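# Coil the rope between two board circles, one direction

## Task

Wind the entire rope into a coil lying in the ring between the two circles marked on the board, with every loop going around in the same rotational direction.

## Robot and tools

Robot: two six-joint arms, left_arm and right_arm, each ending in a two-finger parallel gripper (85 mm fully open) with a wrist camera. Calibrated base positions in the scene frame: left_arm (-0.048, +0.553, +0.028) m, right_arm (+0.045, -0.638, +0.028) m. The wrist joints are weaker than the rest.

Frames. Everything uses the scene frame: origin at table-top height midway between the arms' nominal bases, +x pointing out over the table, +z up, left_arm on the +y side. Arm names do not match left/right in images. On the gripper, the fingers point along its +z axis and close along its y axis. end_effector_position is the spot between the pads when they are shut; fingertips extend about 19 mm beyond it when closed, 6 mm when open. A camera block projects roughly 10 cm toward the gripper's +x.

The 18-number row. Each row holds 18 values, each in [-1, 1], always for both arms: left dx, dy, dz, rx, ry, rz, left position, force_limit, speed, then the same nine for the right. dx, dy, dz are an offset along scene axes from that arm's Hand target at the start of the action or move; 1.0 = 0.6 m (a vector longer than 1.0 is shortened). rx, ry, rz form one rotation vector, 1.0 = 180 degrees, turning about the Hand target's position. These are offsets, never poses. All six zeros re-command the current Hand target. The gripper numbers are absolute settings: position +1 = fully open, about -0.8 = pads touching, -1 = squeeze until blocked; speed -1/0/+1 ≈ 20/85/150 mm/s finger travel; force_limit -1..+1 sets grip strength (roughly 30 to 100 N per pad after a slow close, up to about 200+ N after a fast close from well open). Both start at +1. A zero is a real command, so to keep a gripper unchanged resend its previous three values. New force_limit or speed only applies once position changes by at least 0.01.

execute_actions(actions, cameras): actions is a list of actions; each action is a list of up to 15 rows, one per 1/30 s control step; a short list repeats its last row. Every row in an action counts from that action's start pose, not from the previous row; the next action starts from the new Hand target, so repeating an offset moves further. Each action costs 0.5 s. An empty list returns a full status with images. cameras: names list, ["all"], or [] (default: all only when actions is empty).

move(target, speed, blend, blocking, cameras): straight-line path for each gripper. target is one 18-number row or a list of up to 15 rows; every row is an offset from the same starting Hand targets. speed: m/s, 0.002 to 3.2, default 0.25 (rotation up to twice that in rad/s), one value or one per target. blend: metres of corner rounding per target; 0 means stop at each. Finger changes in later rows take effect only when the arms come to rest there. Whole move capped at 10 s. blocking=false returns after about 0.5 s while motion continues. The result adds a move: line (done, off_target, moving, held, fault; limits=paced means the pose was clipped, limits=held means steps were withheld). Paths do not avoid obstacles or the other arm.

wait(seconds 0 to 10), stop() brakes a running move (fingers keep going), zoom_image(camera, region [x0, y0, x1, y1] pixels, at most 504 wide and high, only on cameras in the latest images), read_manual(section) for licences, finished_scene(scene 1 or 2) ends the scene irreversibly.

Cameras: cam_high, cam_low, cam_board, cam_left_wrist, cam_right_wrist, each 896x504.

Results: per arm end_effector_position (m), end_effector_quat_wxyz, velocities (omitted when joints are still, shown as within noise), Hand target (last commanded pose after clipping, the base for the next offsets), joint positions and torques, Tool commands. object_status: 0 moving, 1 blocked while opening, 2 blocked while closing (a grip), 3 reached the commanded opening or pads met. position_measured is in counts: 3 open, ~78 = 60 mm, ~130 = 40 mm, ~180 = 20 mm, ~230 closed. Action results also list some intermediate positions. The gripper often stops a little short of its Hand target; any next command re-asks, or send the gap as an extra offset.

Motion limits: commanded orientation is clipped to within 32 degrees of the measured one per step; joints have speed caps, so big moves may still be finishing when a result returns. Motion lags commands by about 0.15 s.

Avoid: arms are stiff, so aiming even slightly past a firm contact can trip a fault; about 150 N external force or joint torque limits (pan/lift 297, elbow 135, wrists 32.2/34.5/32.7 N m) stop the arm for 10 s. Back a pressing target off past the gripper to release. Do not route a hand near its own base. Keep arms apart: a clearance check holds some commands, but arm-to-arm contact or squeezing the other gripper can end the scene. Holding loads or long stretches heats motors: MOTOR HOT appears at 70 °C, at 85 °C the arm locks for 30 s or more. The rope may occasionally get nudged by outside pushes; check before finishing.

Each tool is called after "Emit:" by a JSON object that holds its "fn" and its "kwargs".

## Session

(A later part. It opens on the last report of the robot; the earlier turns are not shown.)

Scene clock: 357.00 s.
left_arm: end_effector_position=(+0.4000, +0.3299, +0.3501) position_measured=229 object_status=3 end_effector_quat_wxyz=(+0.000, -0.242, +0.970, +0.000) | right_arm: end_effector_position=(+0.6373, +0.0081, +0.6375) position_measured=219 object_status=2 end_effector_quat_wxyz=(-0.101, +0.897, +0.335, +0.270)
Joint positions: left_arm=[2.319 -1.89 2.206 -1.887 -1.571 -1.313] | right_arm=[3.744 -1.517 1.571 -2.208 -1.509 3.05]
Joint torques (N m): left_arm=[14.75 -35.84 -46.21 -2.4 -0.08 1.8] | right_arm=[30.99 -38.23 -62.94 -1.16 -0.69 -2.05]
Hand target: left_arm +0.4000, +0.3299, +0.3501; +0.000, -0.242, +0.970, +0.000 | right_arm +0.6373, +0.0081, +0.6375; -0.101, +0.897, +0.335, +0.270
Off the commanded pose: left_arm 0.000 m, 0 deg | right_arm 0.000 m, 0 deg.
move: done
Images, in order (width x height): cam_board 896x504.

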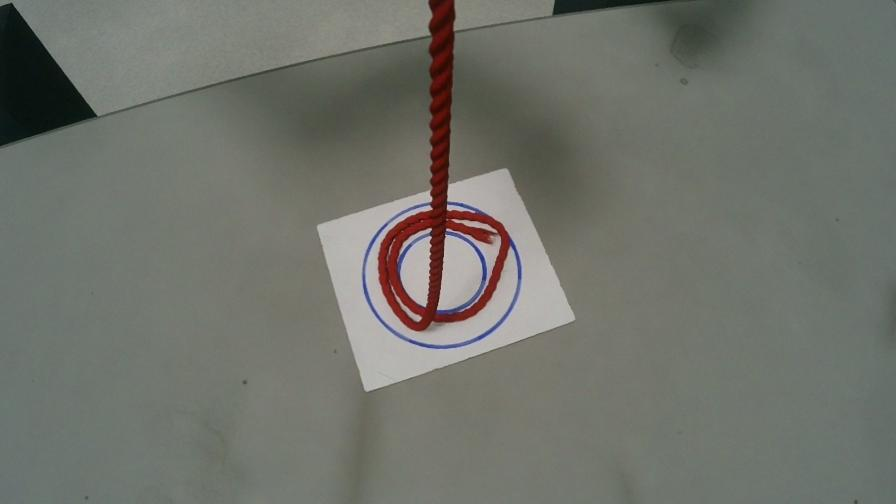

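Emit:
{"fn": "move", "kwargs": {"target": [0,0,0,0,0,0,-0.8,-1,0,0.0202,0.0833,-0.0208,-0.1422,0.1213,0.0920,-1,-0.5,-0.8], "speed": 0.06, "cameras": ["cam_board"]}}

Emit:
{"fn": "zoom_image", "kwargs": {"camera": "cam_board", "region": [330, 160, 560, 380]}}

Scene clock: 366.80 s.
left_arm: end_effector_position=(+0.4000, +0.3299, +0.3501) position_measured=229 object_status=3 end_effector_quat_wxyz=(+0.000, -0.242, +0.970, +0.000) | right_arm: end_effector_position=(+0.6494, +0.0581, +0.6251) position_measured=219 object_status=2 end_effector_quat_wxyz=(+0.000, +0.874, +0.485, +0.000)
Joint positions: left_arm=[2.319 -1.89 2.206 -1.887 -1.571 -1.313] | right_arm=[3.801 -1.195 1.002 -1.378 -1.57 2.791]
Joint torques (N m): left_arm=[17.05 -35.84 -48 -1.54 -0.51 1.19] | right_arm=[31.82 -67.16 -61.76 -0.22 -0.95 -1.83]
Hand target: left_arm +0.4000, +0.3299, +0.3501; +0.000, -0.242, +0.970, +0.000 | right_arm +0.6494, +0.0581, +0.6251; +0.000, +0.874, +0.485, +0.000
Off the commanded pose: left_arm 0.000 m, 0 deg | right_arm 0.000 m, 0 deg.
move: done
Images, in order (width x height): cam_board 896x504.

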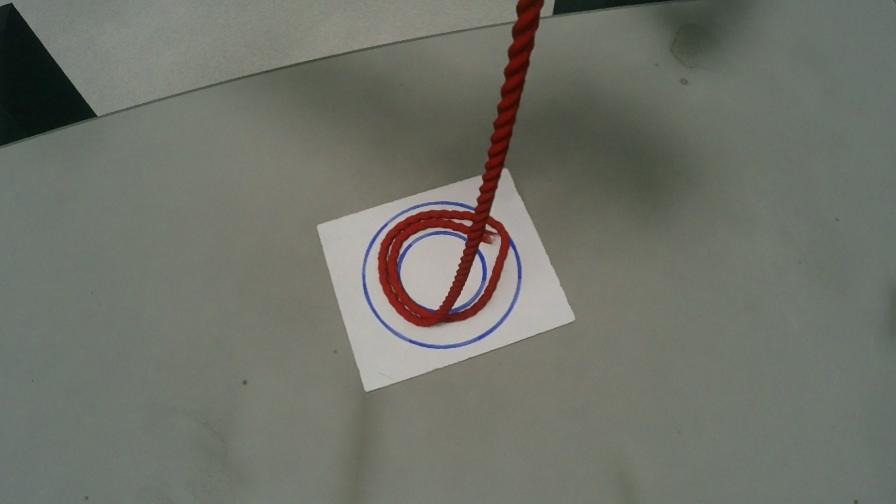

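Scaled by 2.191 from the camera's 896x504 image, which has a finer 1280x720 frame.

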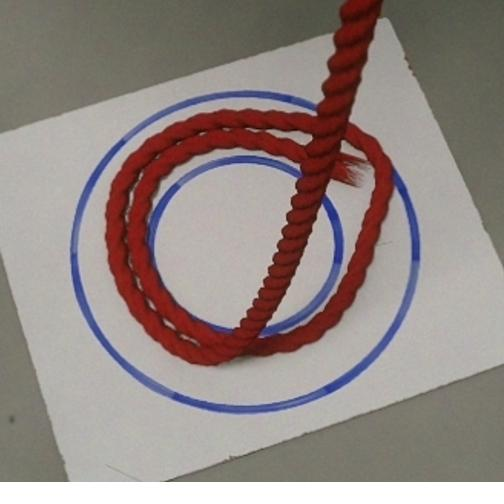

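Emit:
{"fn": "move", "kwargs": {"target": [0,0,0,0,0,0,-0.8,-1,0,-0.01,0.0343,-0.0667,0,0,0.1111,-1,-0.5,-0.8], "speed": 0.05, "cameras": ["cam_board"]}}

Emit:
{"fn": "zoom_image", "kwargs": {"camera": "cam_board", "region": [330, 160, 560, 380]}}

Scene clock: 373.17 s.
left_arm: end_effector_position=(+0.4000, +0.3299, +0.3501) position_measured=229 object_status=3 end_effector_quat_wxyz=(+0.000, -0.242, +0.970, +0.000) | right_arm: end_effector_position=(+0.6434, +0.0787, +0.5851) position_measured=219 object_status=2 end_effector_quat_wxyz=(+0.000, +0.777, +0.629, +0.000)
Joint positions: left_arm=[2.319 -1.89 2.206 -1.887 -1.571 -1.313] | right_arm=[3.823 -1.184 1.058 -1.444 -1.571 2.464]
Joint torques (N m): left_arm=[17.55 -36.15 -47.73 -2.06 -0.49 1.08] | right_arm=[31.31 -68.27 -44.56 -14.22 0.28 -2.21]
Hand target: left_arm +0.4000, +0.3299, +0.3501; +0.000, -0.242, +0.970, +0.000 | right_arm +0.6434, +0.0787, +0.5850; +0.000, +0.777, +0.630, +0.000
Off the commanded pose: left_arm 0.000 m, 0 deg | right_arm 0.000 m, 0 deg.
move: done
Images, in order (width x height): cam_board 896x504.

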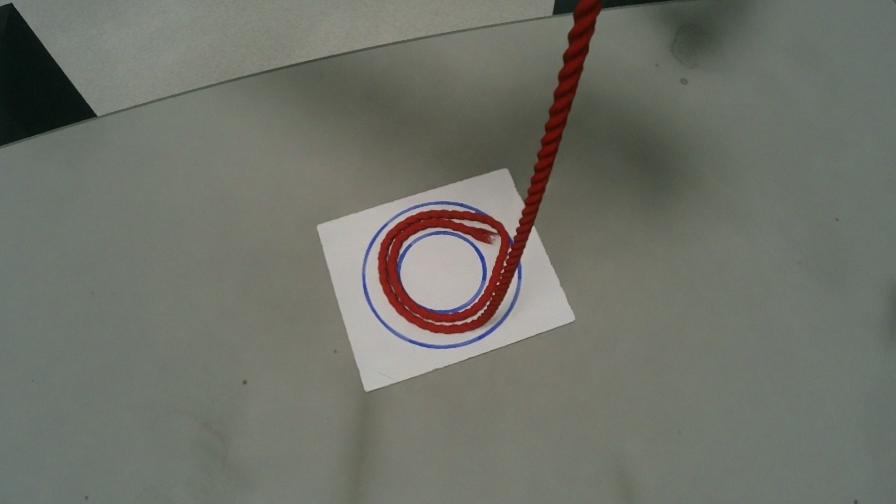

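Scaled by 2.191 from the camera's 896x504 image, which has a finer 1280x720 frame.

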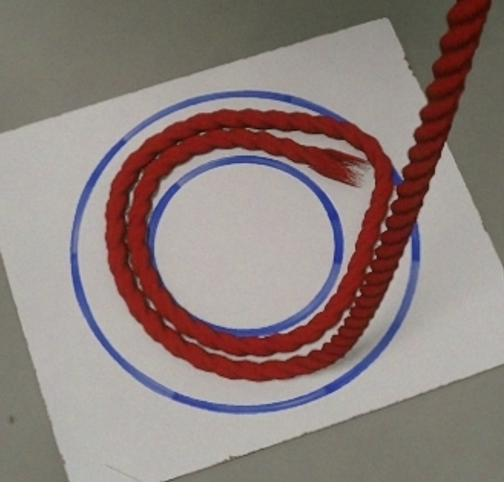

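Emit:
{"fn": "move", "kwargs": {"target": [0,0,0,0,0,0,-0.8,-1,0,-0.061,0.0565,-0.0233,0,0,0.1667,-1,-0.5,-0.8], "speed": 0.05, "cameras": ["cam_board"]}}

Emit:
{"fn": "zoom_image", "kwargs": {"camera": "cam_board", "region": [330, 160, 560, 380]}}

Scene clock: 381.80 s.
left_arm: end_effector_position=(+0.4000, +0.3299, +0.3501) position_measured=229 object_status=3 end_effector_quat_wxyz=(+0.000, -0.242, +0.970, +0.000) | right_arm: end_effector_position=(+0.6068, +0.1125, +0.5711) position_measured=219 object_status=2 end_effector_quat_wxyz=(+0.000, +0.588, +0.809, +0.000)
Joint positions: left_arm=[2.319 -1.89 2.206 -1.887 -1.571 -1.313] | right_arm=[3.877 -1.18 1.076 -1.467 -1.571 1.994]
Joint torques (N m): left_arm=[16.86 -34.92 -48.01 -1.87 -0.26 1.2] | right_arm=[31.42 -69.32 -44.79 -14.19 0.03 -2.14]
Hand target: left_arm +0.4000, +0.3299, +0.3501; +0.000, -0.242, +0.970, +0.000 | right_arm +0.6068, +0.1126, +0.5711; +0.000, +0.587, +0.809, +0.000
Off the commanded pose: left_arm 0.000 m, 0 deg | right_arm 0.000 m, 0 deg.
move: done
Images, in order (width x height): cam_board 896x504.

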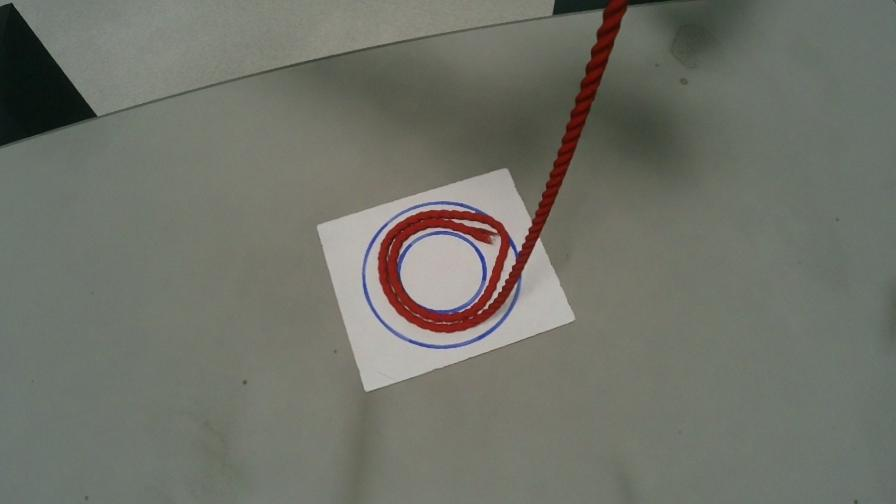

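Scaled by 2.191 from the camera's 896x504 image, which has a finer 1280x720 frame.

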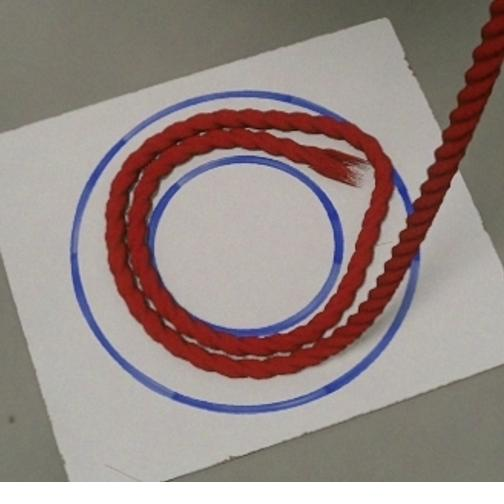

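Emit:
{"fn": "move", "kwargs": {"target": [0.1892,-0.3798,-0.3833,0,0,-0.5111,-0.8,-1,0,0,0,0,0,0,0,-1,-0.5,-0.8], "speed": 0.2, "cameras": ["cam_board", "cam_high", "cam_left_wrist"]}}

Scene clock: 394.33 s.
left_arm: end_effector_position=(+0.5135, +0.1020, +0.1201) position_measured=229 object_status=3 end_effector_quat_wxyz=(+0.000, +0.530, +0.848, +0.000) | right_arm: end_effector_position=(+0.6068, +0.1126, +0.5711) position_measured=219 object_status=2 end_effector_quat_wxyz=(+0.000, +0.587, +0.809, +0.000)
Joint positions: left_arm=[2.218 -1.269 2.071 -2.373 -1.571 0.191] | right_arm=[3.877 -1.18 1.076 -1.467 -1.571 1.994]
Joint torques (N m): left_arm=[-13.52 -69.33 -51.62 -7.04 -0.42 3.02] | right_arm=[29.66 -70.02 -44.88 -14.19 2.04 -1.93]
Hand target: left_arm +0.5135, +0.1020, +0.1201; +0.000, +0.530, +0.848, +0.000 | right_arm +0.6068, +0.1126, +0.5711; +0.000, +0.587, +0.809, +0.000
Off the commanded pose: left_arm 0.000 m, 0 deg | right_arm 0.000 m, 0 deg.
move: done
Images, in order (width x height): cam_high 896x504, cam_board 896x504, cam_left_wrist 896x504.

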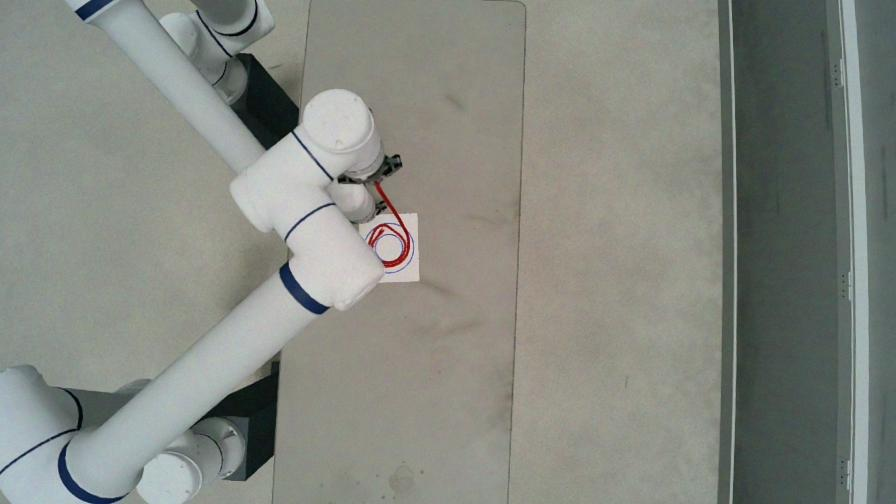

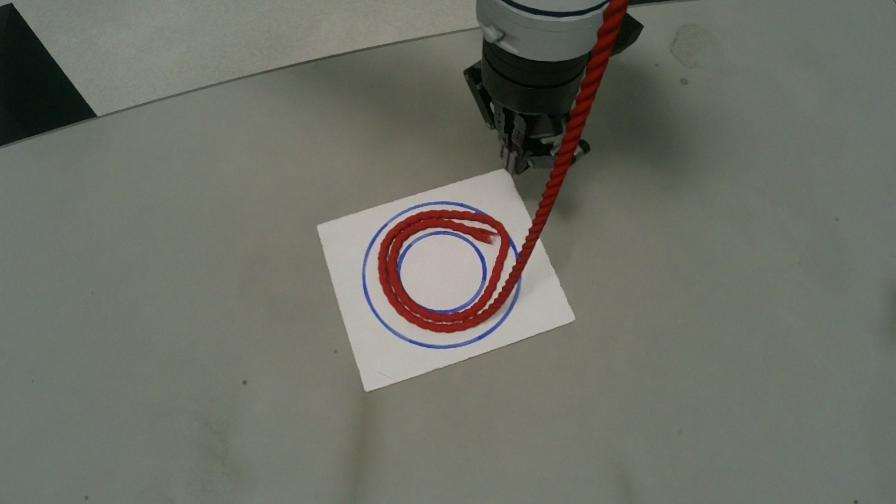

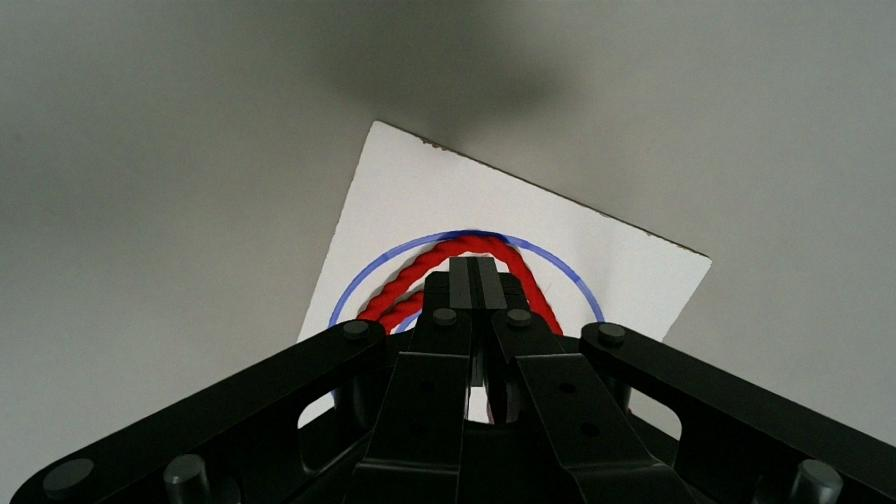

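Emit:
{"fn": "move", "kwargs": {"target": [[0,0,-0.1433,0,0,0,-0.8,-1,0,0,0,0,0,0,0,-1,-0.5,-0.8],[0.0102,-0.021,-0.1433,0,0,0,-0.8,-1,0,0,0,0,0,0,0,-1,-0.5,-0.8],[0,0,-0.1433,0,0,0,-0.8,-1,0,0,0,0,0,0,0,-1,-0.5,-0.8],[0,0,-0.06,0,0,0,-0.8,-1,0,0,0,0,0,0,0,-1,-0.5,-0.8]], "speed": [0.1,0.03,0.1,0.1], "cameras": ["cam_board"]}}

Emit:
{"fn": "zoom_image", "kwargs": {"camera": "cam_board", "region": [330, 160, 560, 380]}}

Scene clock: 401.07 s.
left_arm: end_effector_position=(+0.5135, +0.1020, +0.0840) position_measured=229 object_status=3 end_effector_quat_wxyz=(+0.000, +0.530, +0.848, +0.000) | right_arm: end_effector_position=(+0.6068, +0.1126, +0.5711) position_measured=219 object_status=2 end_effector_quat_wxyz=(+0.000, +0.587, +0.809, +0.000)
Joint positions: left_arm=[2.218 -1.219 2.09 -2.441 -1.571 0.191] | right_arm=[3.877 -1.18 1.076 -1.467 -1.571 1.994]
Joint torques (N m): left_arm=[4.92 -98.36 -49.41 -1.04 0.79 1.01] | right_arm=[27.15 -71.09 -44.91 -14.13 1.89 -1.9]
Hand target: left_arm +0.5135, +0.1020, +0.0841; +0.000, +0.530, +0.848, +0.000 | right_arm +0.6068, +0.1126, +0.5711; +0.000, +0.587, +0.809, +0.000
Off the commanded pose: left_arm 0.000 m, 0 deg | right_arm 0.000 m, 0 deg.
move: done
Images, in order (width x height): cam_board 896x504.

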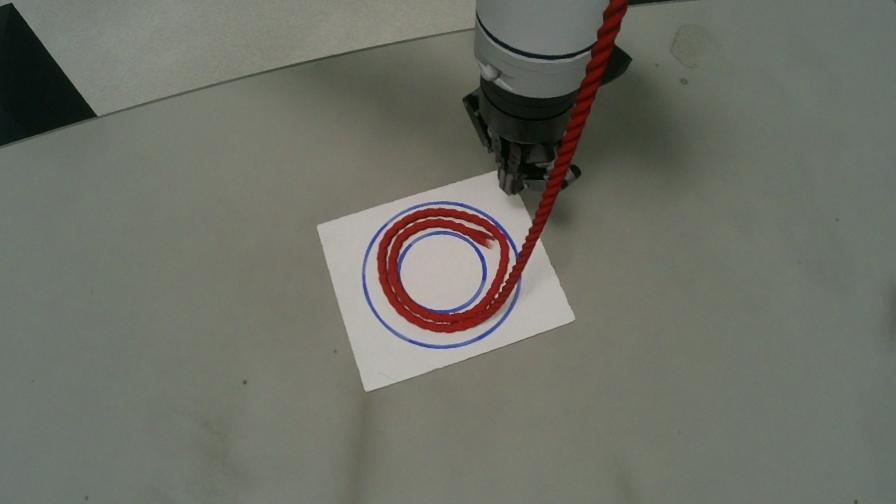

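Scaled by 2.191 from the camera's 896x504 image, which has a finer 1280x720 frame.

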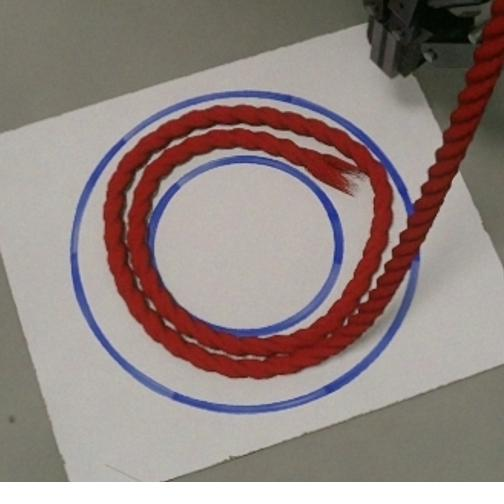

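Emit:
{"fn": "move", "kwargs": {"target": [[0,0,-0.0835,0,0,0,-0.8,-1,0,0,0,0,0,0,0,-1,-0.5,-0.8],[0.012,-0.0243,-0.0835,0,0,0,-0.8,-1,0,0,0,0,0,0,0,-1,-0.5,-0.8],[0.0037,-0.0072,-0.0835,0,0,0,-0.8,-1,0,0,0,0,0,0,0,-1,-0.5,-0.8],[-0.0583,-0.0477,-0.0835,0,0,0.15,-0.8,-1,0,0,0,0,0,0,0,-1,-0.5,-0.8],[-0.0317,-0.0678,-0.0835,0,0,0.15,-0.8,-1,0,0,0,0,0,0,0,-1,-0.5,-0.8],[-0.0517,-0.0527,-0.0835,0,0,0.15,-0.8,-1,0,0,0,0,0,0,0,-1,-0.5,-0.8]], "speed": [0.1,0.04,0.1,0.12,0.04,0.1], "cameras": ["cam_board"]}}

Emit:
{"fn": "zoom_image", "kwargs": {"camera": "cam_board", "region": [330, 160, 560, 380]}}

Scene clock: 414.60 s.
left_arm: end_effector_position=(+0.4825, +0.0703, +0.0340) position_measured=229 object_status=3 end_effector_quat_wxyz=(+0.000, +0.317, +0.948, +0.000) | right_arm: end_effector_position=(+0.6068, +0.1126, +0.5711) position_measured=219 object_status=2 end_effector_quat_wxyz=(+0.000, +0.587, +0.809, +0.000)
Joint positions: left_arm=[2.155 -1.147 2.114 -2.538 -1.571 -0.342] | right_arm=[3.877 -1.18 1.076 -1.467 -1.571 1.994]
Joint torques (N m): left_arm=[-12.66 -104.11 -21.53 -6.67 -0.69 -3.65] | right_arm=[23.69 -73.54 -44.38 -14.03 1.82 -1.91]
Hand target: left_arm +0.4825, +0.0704, +0.0340; +0.000, +0.317, +0.948, +0.000 | right_arm +0.6068, +0.1126, +0.5711; +0.000, +0.587, +0.809, +0.000
Off the commanded pose: left_arm 0.000 m, 0 deg | right_arm 0.000 m, 0 deg.
move: done
Images, in order (width x height): cam_board 896x504.

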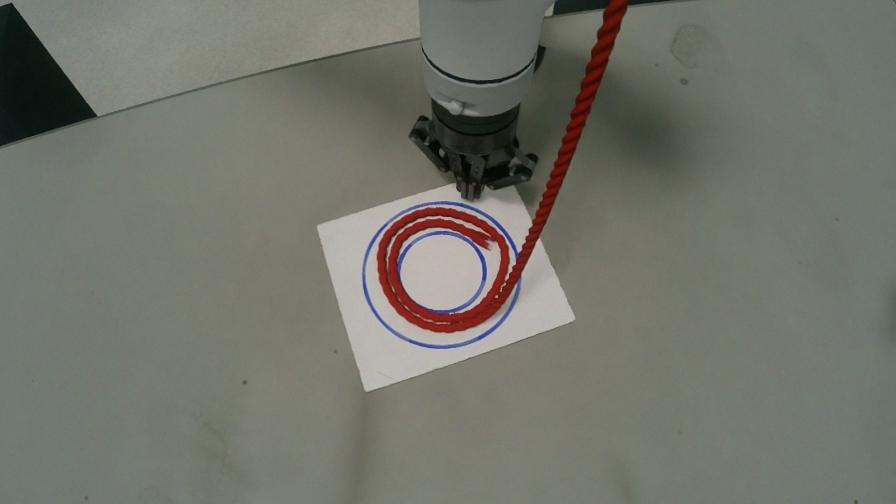

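Scaled by 2.191 from the camera's 896x504 image, which has a finer 1280x720 frame.

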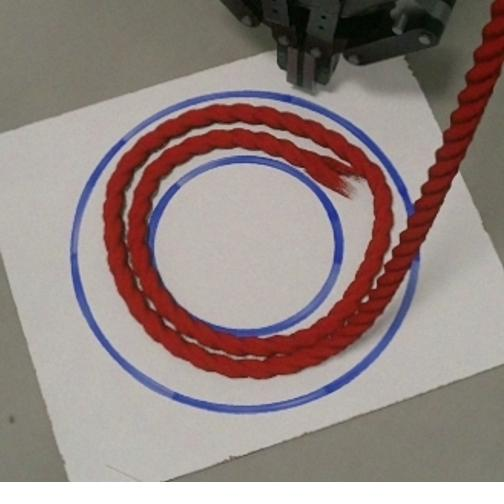

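Emit:
{"fn": "move", "kwargs": {"target": [[-0.0367,-0.0642,0,0,0,0.15,-0.8,-1,0,0,0,0,0,0,0,-1,-0.5,-0.8],[-0.0055,-0.0697,0,0,0,0.15,-0.8,-1,0,0,0,0,0,0,0,-1,-0.5,-0.8],[-0.0285,-0.0657,0,0,0,0.15,-0.8,-1,0,0,0,0,0,0,0,-1,-0.5,-0.8],[-0.0328,-0.1368,0,0,0,0.2944,-0.8,-1,0,0,0,0,0,0,0,-1,-0.5,-0.8],[-0.0025,-0.1282,0,0,0,0.2944,-0.8,-1,0,0,0,0,0,0,0,-1,-0.5,-0.8],[-0.0328,-0.1368,0,0,0,0.2944,-0.8,-1,0,0,0,0,0,0,0,-1,-0.5,-0.8]], "speed": [0.12,0.04,0.1,0.12,0.04,0.1], "cameras": ["cam_board", "cam_left_wrist"]}}

Emit:
{"fn": "zoom_image", "kwargs": {"camera": "cam_board", "region": [330, 160, 560, 380]}}

Scene clock: 424.30 s.
left_arm: end_effector_position=(+0.4629, -0.0117, +0.0340) position_measured=229 object_status=3 end_effector_quat_wxyz=(+0.000, -0.139, +0.990, +0.000) | right_arm: end_effector_position=(+0.6068, +0.1126, +0.5711) position_measured=219 object_status=2 end_effector_quat_wxyz=(+0.000, +0.587, +0.809, +0.000)
Joint positions: left_arm=[2.073 -1.098 2.026 -2.499 -1.571 -1.35] | right_arm=[3.877 -1.18 1.076 -1.467 -1.571 1.994]
Joint torques (N m): left_arm=[-10.03 -108.89 -23.3 -7.05 0.36 -4.81] | right_arm=[19.69 -75.63 -45.01 -14.06 1.68 -2.02]
Hand target: left_arm +0.4628, -0.0117, +0.0340; +0.000, -0.139, +0.990, +0.000 | right_arm +0.6068, +0.1126, +0.5711; +0.000, +0.587, +0.809, +0.000
Off the commanded pose: left_arm 0.000 m, 0 deg | right_arm 0.000 m, 0 deg.
move: done
Images, in order (width x height): cam_board 896x504, cam_left_wrist 896x504.

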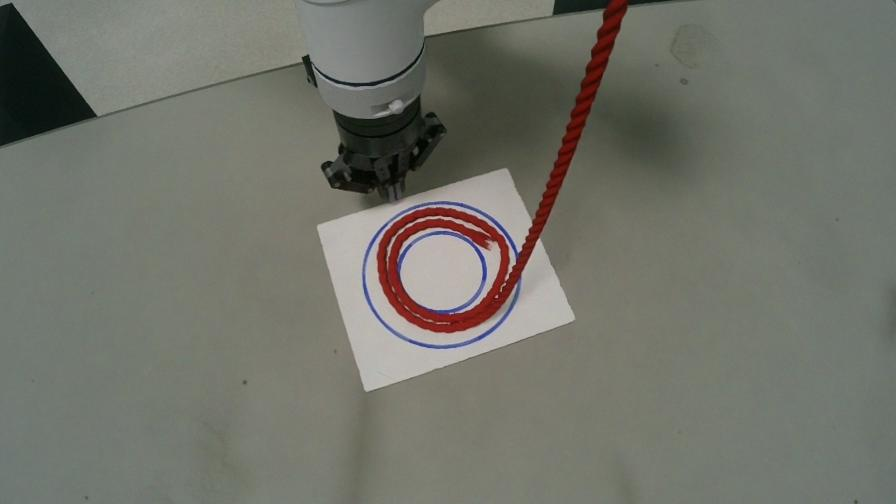

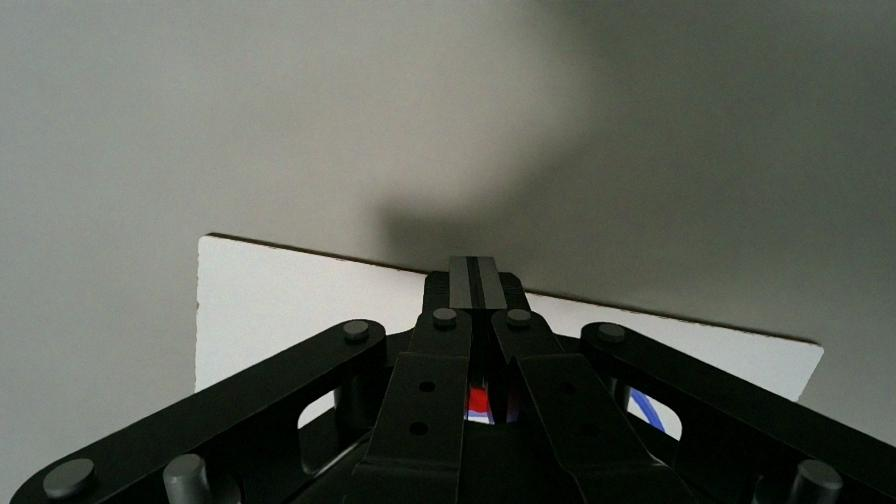

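Scaled by 2.191 from the camera's 896x504 image, which has a finer 1280x720 frame.

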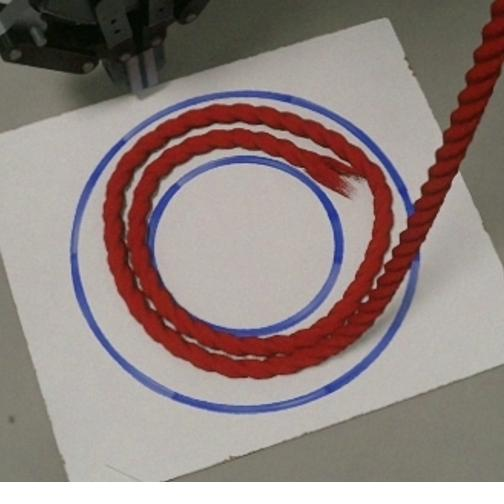

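Emit:
{"fn": "move", "kwargs": {"target": [[0,0,-0.0042,0,0,0,-0.8,-1,0,0,0,0,0,0,0,-1,-0.5,-0.8],[0.0335,0.0097,-0.0042,0,0,0,-0.8,-1,0,0,0,0,0,0,0,-1,-0.5,-0.8]], "speed": 0.04, "cameras": ["cam_board", "cam_left_wrist"]}}

Emit:
{"fn": "zoom_image", "kwargs": {"camera": "cam_board", "region": [330, 160, 560, 380]}}

Scene clock: 434.63 s.
left_arm: end_effector_position=(+0.4827, -0.0059, +0.0315) position_measured=229 object_status=3 end_effector_quat_wxyz=(+0.000, -0.139, +0.990, +0.000) | right_arm: end_effector_position=(+0.6068, +0.1126, +0.5711) position_measured=219 object_status=2 end_effector_quat_wxyz=(+0.000, +0.587, +0.809, +0.000)
Joint positions: left_arm=[2.1 -1.084 2.008 -2.495 -1.571 -1.323] | right_arm=[3.877 -1.18 1.076 -1.467 -1.571 1.994]
Joint torques (N m): left_arm=[15.29 -87.22 -47.68 -1.47 0.41 2.82] | right_arm=[16.5 -76.27 -45.05 -13.88 1.54 -2]
Hand target: left_arm +0.4829, -0.0059, +0.0315; +0.000, -0.139, +0.990, +0.000 | right_arm +0.6068, +0.1126, +0.5711; +0.000, +0.587, +0.809, +0.000
Off the commanded pose: left_arm 0.000 m, 0 deg | right_arm 0.000 m, 0 deg.
move: done
Images, in order (width x height): cam_board 896x504, cam_left_wrist 896x504.

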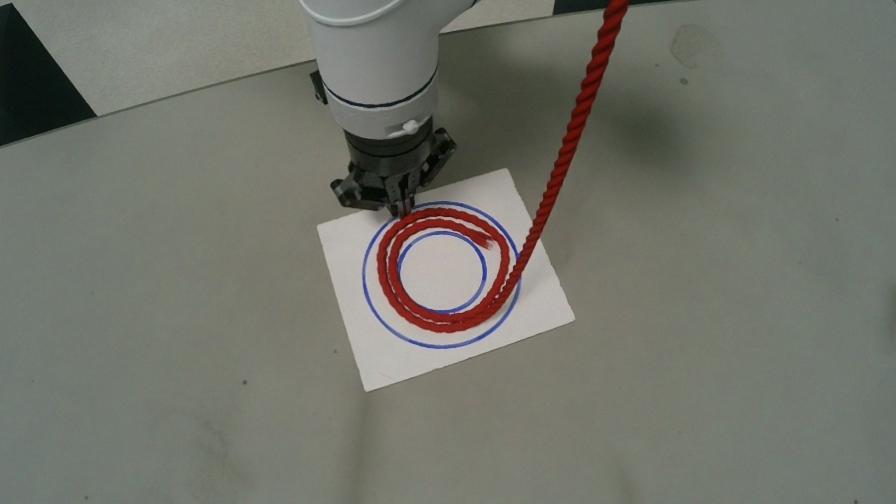

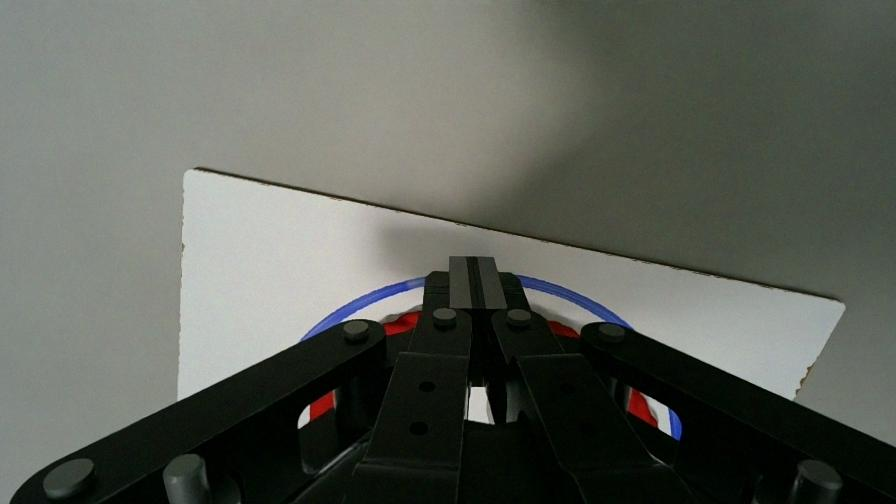

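Scaled by 2.191 from the camera's 896x504 image, which has a finer 1280x720 frame.

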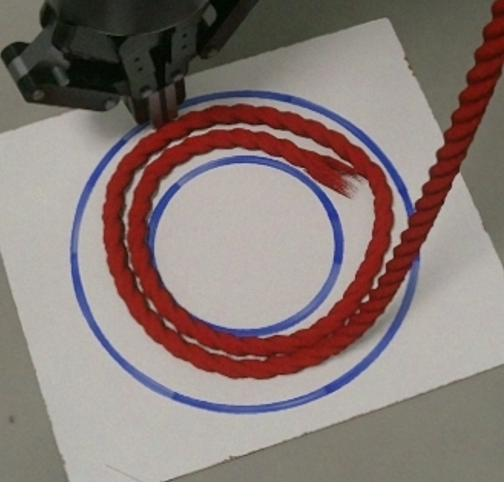

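Emit:
{"fn": "move", "kwargs": {"target": [[0.0112,0.0031,0,0,0,0,-0.8,-1,0,0,0,0,0,0,0,-1,-0.5,-0.8],[-0.0256,-0.0072,0,0,0,0,-0.8,-1,0,0,0,0,0,0,0,-1,-0.5,-0.8],[-0.0390,0.0631,0,0,0,-0.1444,-0.8,-1,0,0,0,0,0,0,0,-1,-0.5,-0.8]], "speed": [0.03,0.06,0.12], "cameras": ["cam_board"]}}

Emit:
{"fn": "zoom_image", "kwargs": {"camera": "cam_board", "region": [330, 160, 560, 380]}}

Scene clock: 439.67 s.
left_arm: end_effector_position=(+0.4595, +0.0320, +0.0315) position_measured=229 object_status=3 end_effector_quat_wxyz=(+0.000, +0.087, +0.996, +0.000) | right_arm: end_effector_position=(+0.6068, +0.1126, +0.5711) position_measured=219 object_status=2 end_effector_quat_wxyz=(+0.000, +0.587, +0.809, +0.000)
Joint positions: left_arm=[2.098 -1.132 2.095 -2.534 -1.571 -0.871] | right_arm=[3.877 -1.18 1.076 -1.467 -1.571 1.994]
Joint torques (N m): left_arm=[17.73 -104.29 -21.99 -6.47 -0.43 3.55] | right_arm=[15.43 -78.07 -45.09 -13.89 1.37 -1.8]
Hand target: left_arm +0.4595, +0.0320, +0.0315; +0.000, +0.087, +0.996, +0.000 | right_arm +0.6068, +0.1126, +0.5711; +0.000, +0.587, +0.809, +0.000
Off the commanded pose: left_arm 0.000 m, 0 deg | right_arm 0.000 m, 0 deg.
move: done
Images, in order (width x height): cam_board 896x504.

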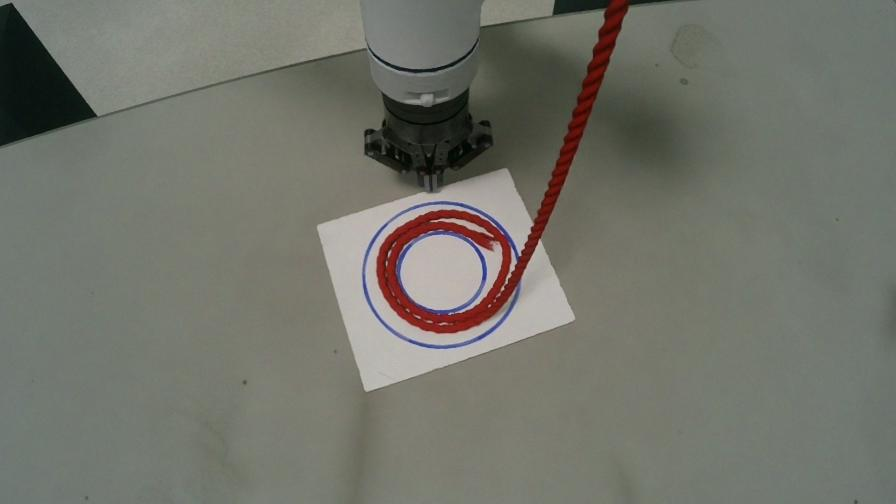

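Scaled by 2.191 from the camera's 896x504 image, which has a finer 1280x720 frame.

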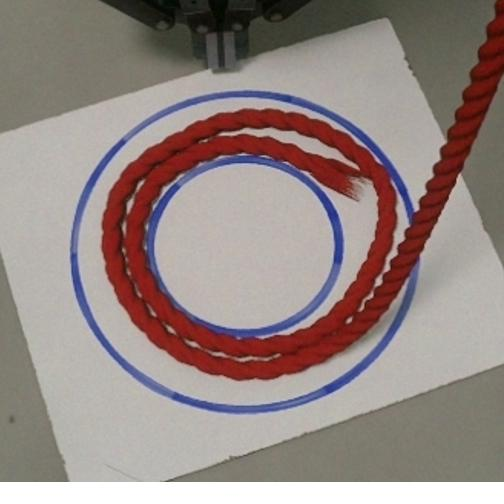

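Emit:
{"fn": "move", "kwargs": {"target": [[0.043,0.0895,0.0025,0,0,-0.1944,-0.8,-1,0,0,0,0,0,0,0,-1,-0.5,-0.8],[0.132,0.1358,0.0025,0,0,-0.3889,-0.8,-1,0,0,0,0,0,0,0,-1,-0.5,-0.8],[0.1377,0.103,0.0025,0,0,-0.3889,-0.8,-1,0,0,0,0,0,0,0,-1,-0.5,-0.8],[0.132,0.1358,0.0025,0,0,-0.3889,-0.8,-1,0,0,0,0,0,0,0,-1,-0.5,-0.8]], "speed": [0.15,0.15,0.04,0.08], "cameras": ["cam_board"]}}

Emit:
{"fn": "zoom_image", "kwargs": {"camera": "cam_board", "region": [330, 160, 560, 380]}}

Scene clock: 453.83 s.
left_arm: end_effector_position=(+0.5387, +0.1133, +0.0330) position_measured=229 object_status=3 end_effector_quat_wxyz=(+0.000, +0.643, +0.766, +0.000) | right_arm: end_effector_position=(+0.6068, +0.1126, +0.5711) position_measured=219 object_status=2 end_effector_quat_wxyz=(+0.000, +0.587, +0.809, +0.000)
Joint positions: left_arm=[2.256 -1.128 2.083 -2.525 -1.571 0.509] | right_arm=[3.877 -1.18 1.076 -1.467 -1.571 1.994]
Joint torques (N m): left_arm=[17.88 -106.14 -22.2 -6.82 0.66 3.29] | right_arm=[11.95 -79.69 -45.1 -13.9 1.23 -2.06]
Hand target: left_arm +0.5387, +0.1135, +0.0330; +0.000, +0.643, +0.766, +0.000 | right_arm +0.6068, +0.1126, +0.5711; +0.000, +0.587, +0.809, +0.000
Off the commanded pose: left_arm 0.000 m, 0 deg | right_arm 0.000 m, 0 deg.
move: done
Images, in order (width x height): cam_board 896x504.

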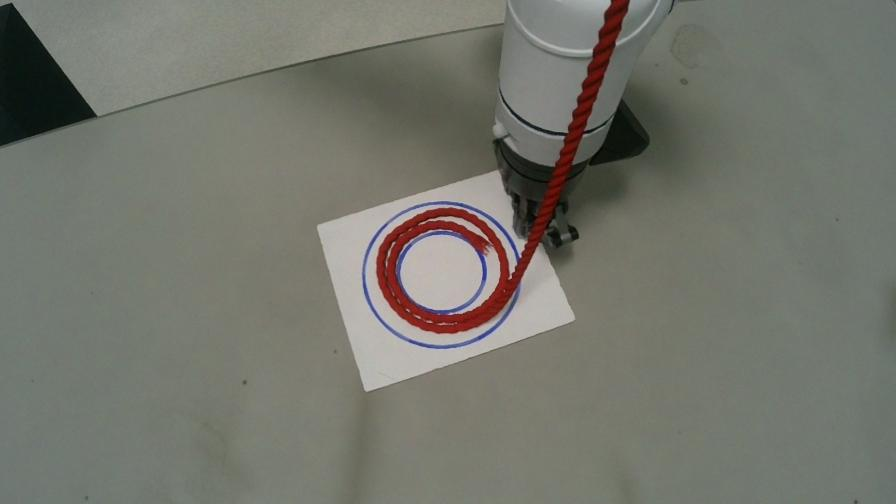

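Scaled by 2.191 from the camera's 896x504 image, which has a finer 1280x720 frame.

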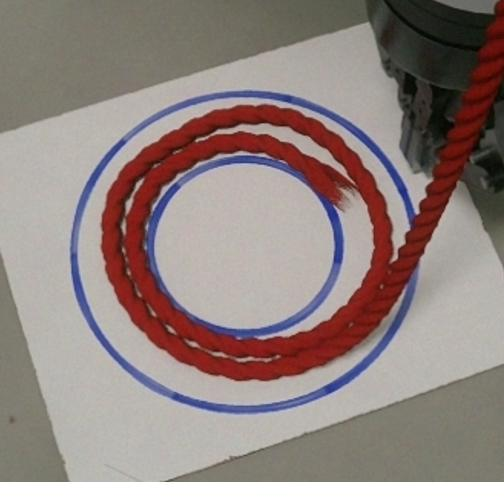

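Emit:
{"fn": "move", "kwargs": {"target": [[-0.0645,0.0942,0.195,0,0,0,-0.8,-1,0,0,0,0,0,0,0,-1,-0.5,-0.8],[-0.2312,0.3608,0.5283,0,0,0,-0.8,-1,0,0,0,0,0,0,0,-1,-0.5,-0.8]], "speed": 0.25, "blend": 0.04, "cameras": ["cam_board"]}}

Emit:
{"fn": "zoom_image", "kwargs": {"camera": "cam_board", "region": [330, 160, 560, 380]}}

Scene clock: 460.50 s.
left_arm: end_effector_position=(+0.4000, +0.3299, +0.3499) position_measured=229 object_status=3 end_effector_quat_wxyz=(+0.000, +0.643, +0.766, +0.000) | right_arm: end_effector_position=(+0.6068, +0.1126, +0.5711) position_measured=219 object_status=2 end_effector_quat_wxyz=(+0.000, +0.587, +0.809, +0.000)
Joint positions: left_arm=[2.319 -1.89 2.206 -1.887 -1.571 0.572] | right_arm=[3.877 -1.18 1.076 -1.467 -1.571 1.994]
Joint torques (N m): left_arm=[18.22 -35.07 -64.65 -1.63 0.7 2.75] | right_arm=[9.76 -80.07 -44.69 -13.92 1.1 -2.01]
Hand target: left_arm +0.4000, +0.3299, +0.3500; +0.000, +0.643, +0.766, +0.000 | right_arm +0.6068, +0.1126, +0.5711; +0.000, +0.587, +0.809, +0.000
Off the commanded pose: left_arm 0.000 m, 0 deg | right_arm 0.000 m, 0 deg.
move: done
Images, in order (width x height): cam_board 896x504.

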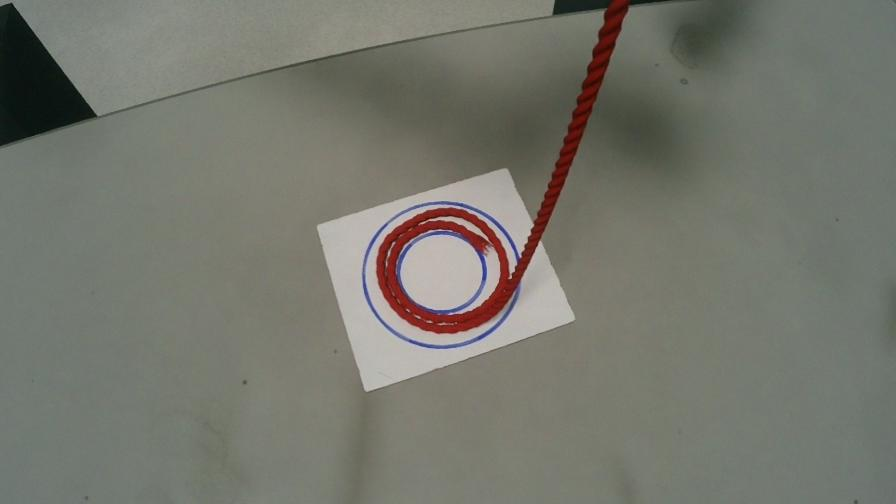

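Scaled by 2.191 from the camera's 896x504 image, which has a finer 1280x720 frame.

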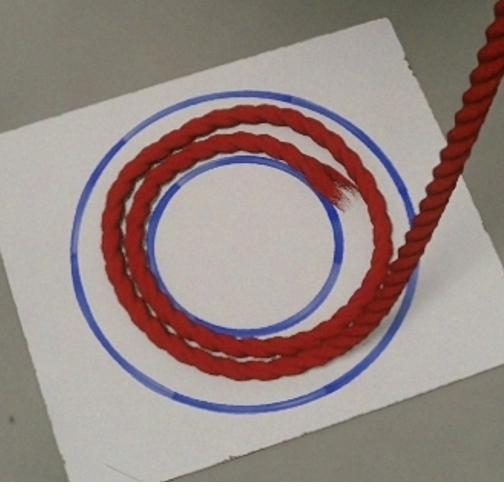

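Emit:
{"fn": "move", "kwargs": {"target": [0,0,0,0,0,0,-0.8,-1,0,-0.0495,0.0252,-0.04,0,0,0.1222,-1,-0.5,-0.8], "speed": 0.05, "cameras": ["cam_board"]}}

Emit:
{"fn": "zoom_image", "kwargs": {"camera": "cam_board", "region": [330, 160, 560, 380]}}

Scene clock: 467.00 s.
left_arm: end_effector_position=(+0.4000, +0.3299, +0.3500) position_measured=229 object_status=3 end_effector_quat_wxyz=(+0.000, +0.643, +0.766, +0.000) | right_arm: end_effector_position=(+0.5771, +0.1277, +0.5471) position_measured=219 object_status=2 end_effector_quat_wxyz=(+0.000, +0.422, +0.906, +0.000)
Joint positions: left_arm=[2.319 -1.89 2.206 -1.886 -1.571 0.572] | right_arm=[3.911 -1.193 1.136 -1.514 -1.571 1.644]
Joint torques (N m): left_arm=[16.68 -35.75 -64.56 -1.55 1.03 2.98] | right_arm=[31.03 -105.74 -45.3 -14.08 0.1 -2.27]
Hand target: left_arm +0.4000, +0.3299, +0.3500; +0.000, +0.643, +0.766, +0.000 | right_arm +0.5771, +0.1277, +0.5471; +0.000, +0.422, +0.906, +0.000
Off the commanded pose: left_arm 0.000 m, 0 deg | right_arm 0.000 m, 0 deg.
move: done
Images, in order (width x height): cam_board 896x504.

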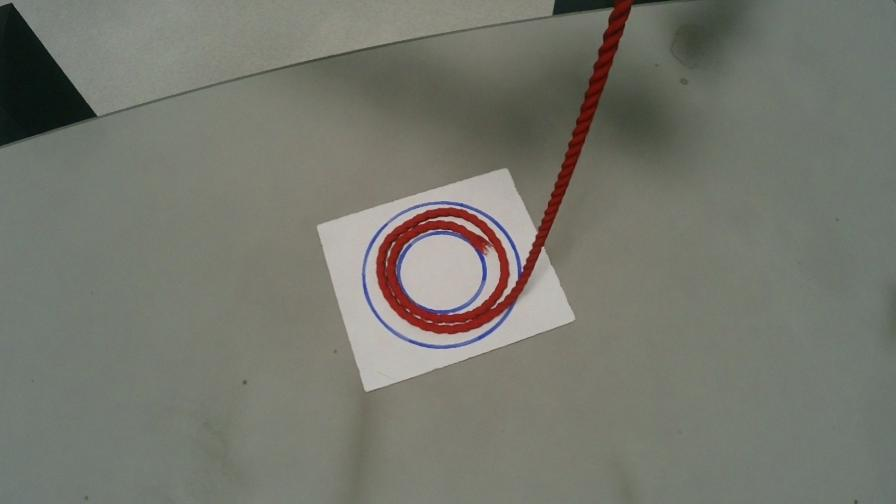

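Scaled by 2.191 from the camera's 896x504 image, which has a finer 1280x720 frame.

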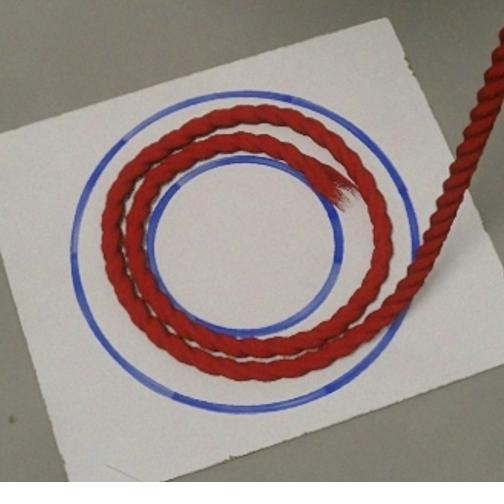

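Emit:
{"fn": "move", "kwargs": {"target": [0,0,0,0,0,0,-0.8,-1,0,-0.0648,0.0008,-0.0367,0,0,0.1278,-1,-0.5,-0.8], "speed": 0.05, "cameras": ["cam_board"]}}

Emit:
{"fn": "zoom_image", "kwargs": {"camera": "cam_board", "region": [330, 160, 560, 380]}}

Scene clock: 473.30 s.
left_arm: end_effector_position=(+0.4000, +0.3299, +0.3500) position_measured=229 object_status=3 end_effector_quat_wxyz=(+0.000, +0.643, +0.766, +0.000) | right_arm: end_effector_position=(+0.5383, +0.1282, +0.5250) position_measured=219 object_status=2 end_effector_quat_wxyz=(+0.000, +0.233, +0.972, +0.000)
Joint positions: left_arm=[2.319 -1.89 2.206 -1.886 -1.571 0.572] | right_arm=[3.942 -1.232 1.229 -1.568 -1.571 1.274]
Joint torques (N m): left_arm=[15.04 -35.54 -65.54 -1.25 0.96 2.81] | right_arm=[31.75 -101 -44.72 -14.06 0.29 -2.36]
Hand target: left_arm +0.4000, +0.3299, +0.3500; +0.000, +0.643, +0.766, +0.000 | right_arm +0.5382, +0.1282, +0.5250; +0.000, +0.233, +0.972, +0.000
Off the commanded pose: left_arm 0.000 m, 0 deg | right_arm 0.000 m, 0 deg.
move: done
Images, in order (width x height): cam_board 896x504.

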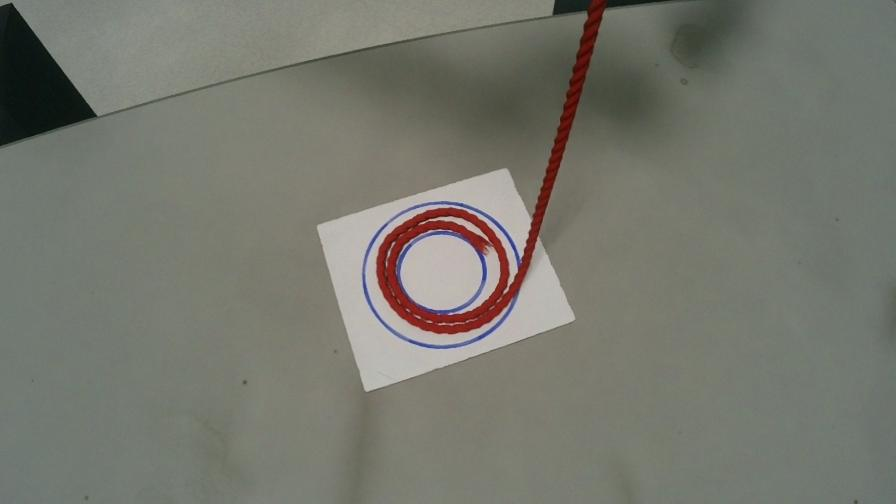

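Scaled by 2.191 from the camera's 896x504 image, which has a finer 1280x720 frame.

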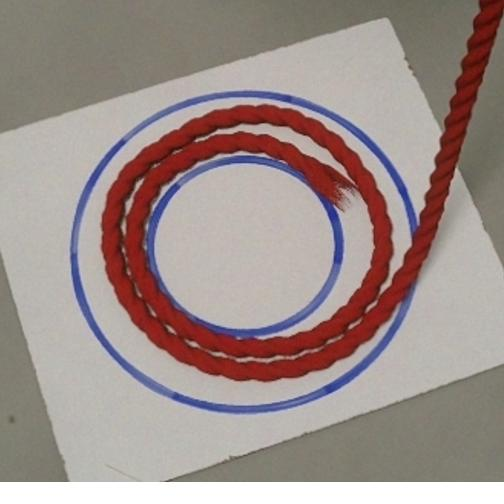

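Emit:
{"fn": "move", "kwargs": {"target": [0,0,0,0,0,0,-0.8,-1,0,-0.0552,-0.0243,-0.05,0,0,0.1111,-1,-0.5,-0.8], "speed": 0.05, "cameras": ["cam_board"]}}

Emit:
{"fn": "zoom_image", "kwargs": {"camera": "cam_board", "region": [330, 160, 560, 380]}}

Scene clock: 479.13 s.
left_arm: end_effector_position=(+0.4000, +0.3299, +0.3500) position_measured=229 object_status=3 end_effector_quat_wxyz=(+0.000, +0.643, +0.766, +0.000) | right_arm: end_effector_position=(+0.5051, +0.1136, +0.4951) position_measured=219 object_status=2 end_effector_quat_wxyz=(+0.000, +0.061, +0.998, +0.000)
Joint positions: left_arm=[2.319 -1.89 2.206 -1.886 -1.571 0.572] | right_arm=[3.958 -1.282 1.348 -1.637 -1.571 0.94]
Joint torques (N m): left_arm=[14.06 -36.95 -64.09 -1.29 1.15 2.53] | right_arm=[30.28 -97.93 -45.17 -14.02 0.6 -2.09]
Hand target: left_arm +0.4000, +0.3299, +0.3500; +0.000, +0.643, +0.766, +0.000 | right_arm +0.5051, +0.1136, +0.4950; +0.000, +0.061, +0.998, +0.000
Off the commanded pose: left_arm 0.000 m, 0 deg | right_arm 0.000 m, 0 deg.
move: done
Images, in order (width x height): cam_board 896x504.

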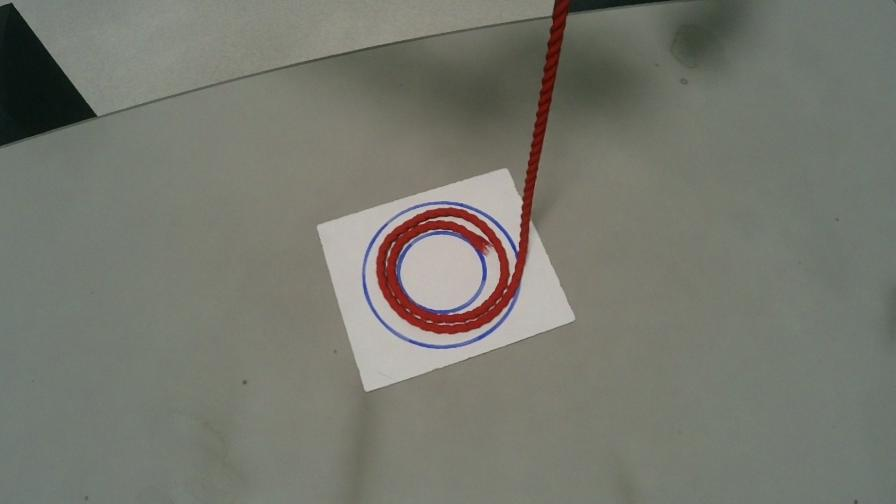

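Scaled by 2.191 from the camera's 896x504 image, which has a finer 1280x720 frame.

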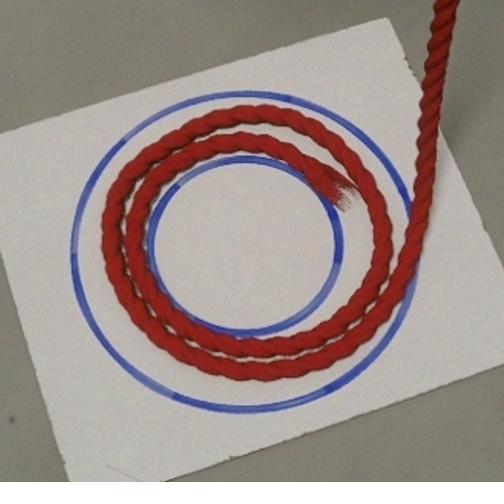

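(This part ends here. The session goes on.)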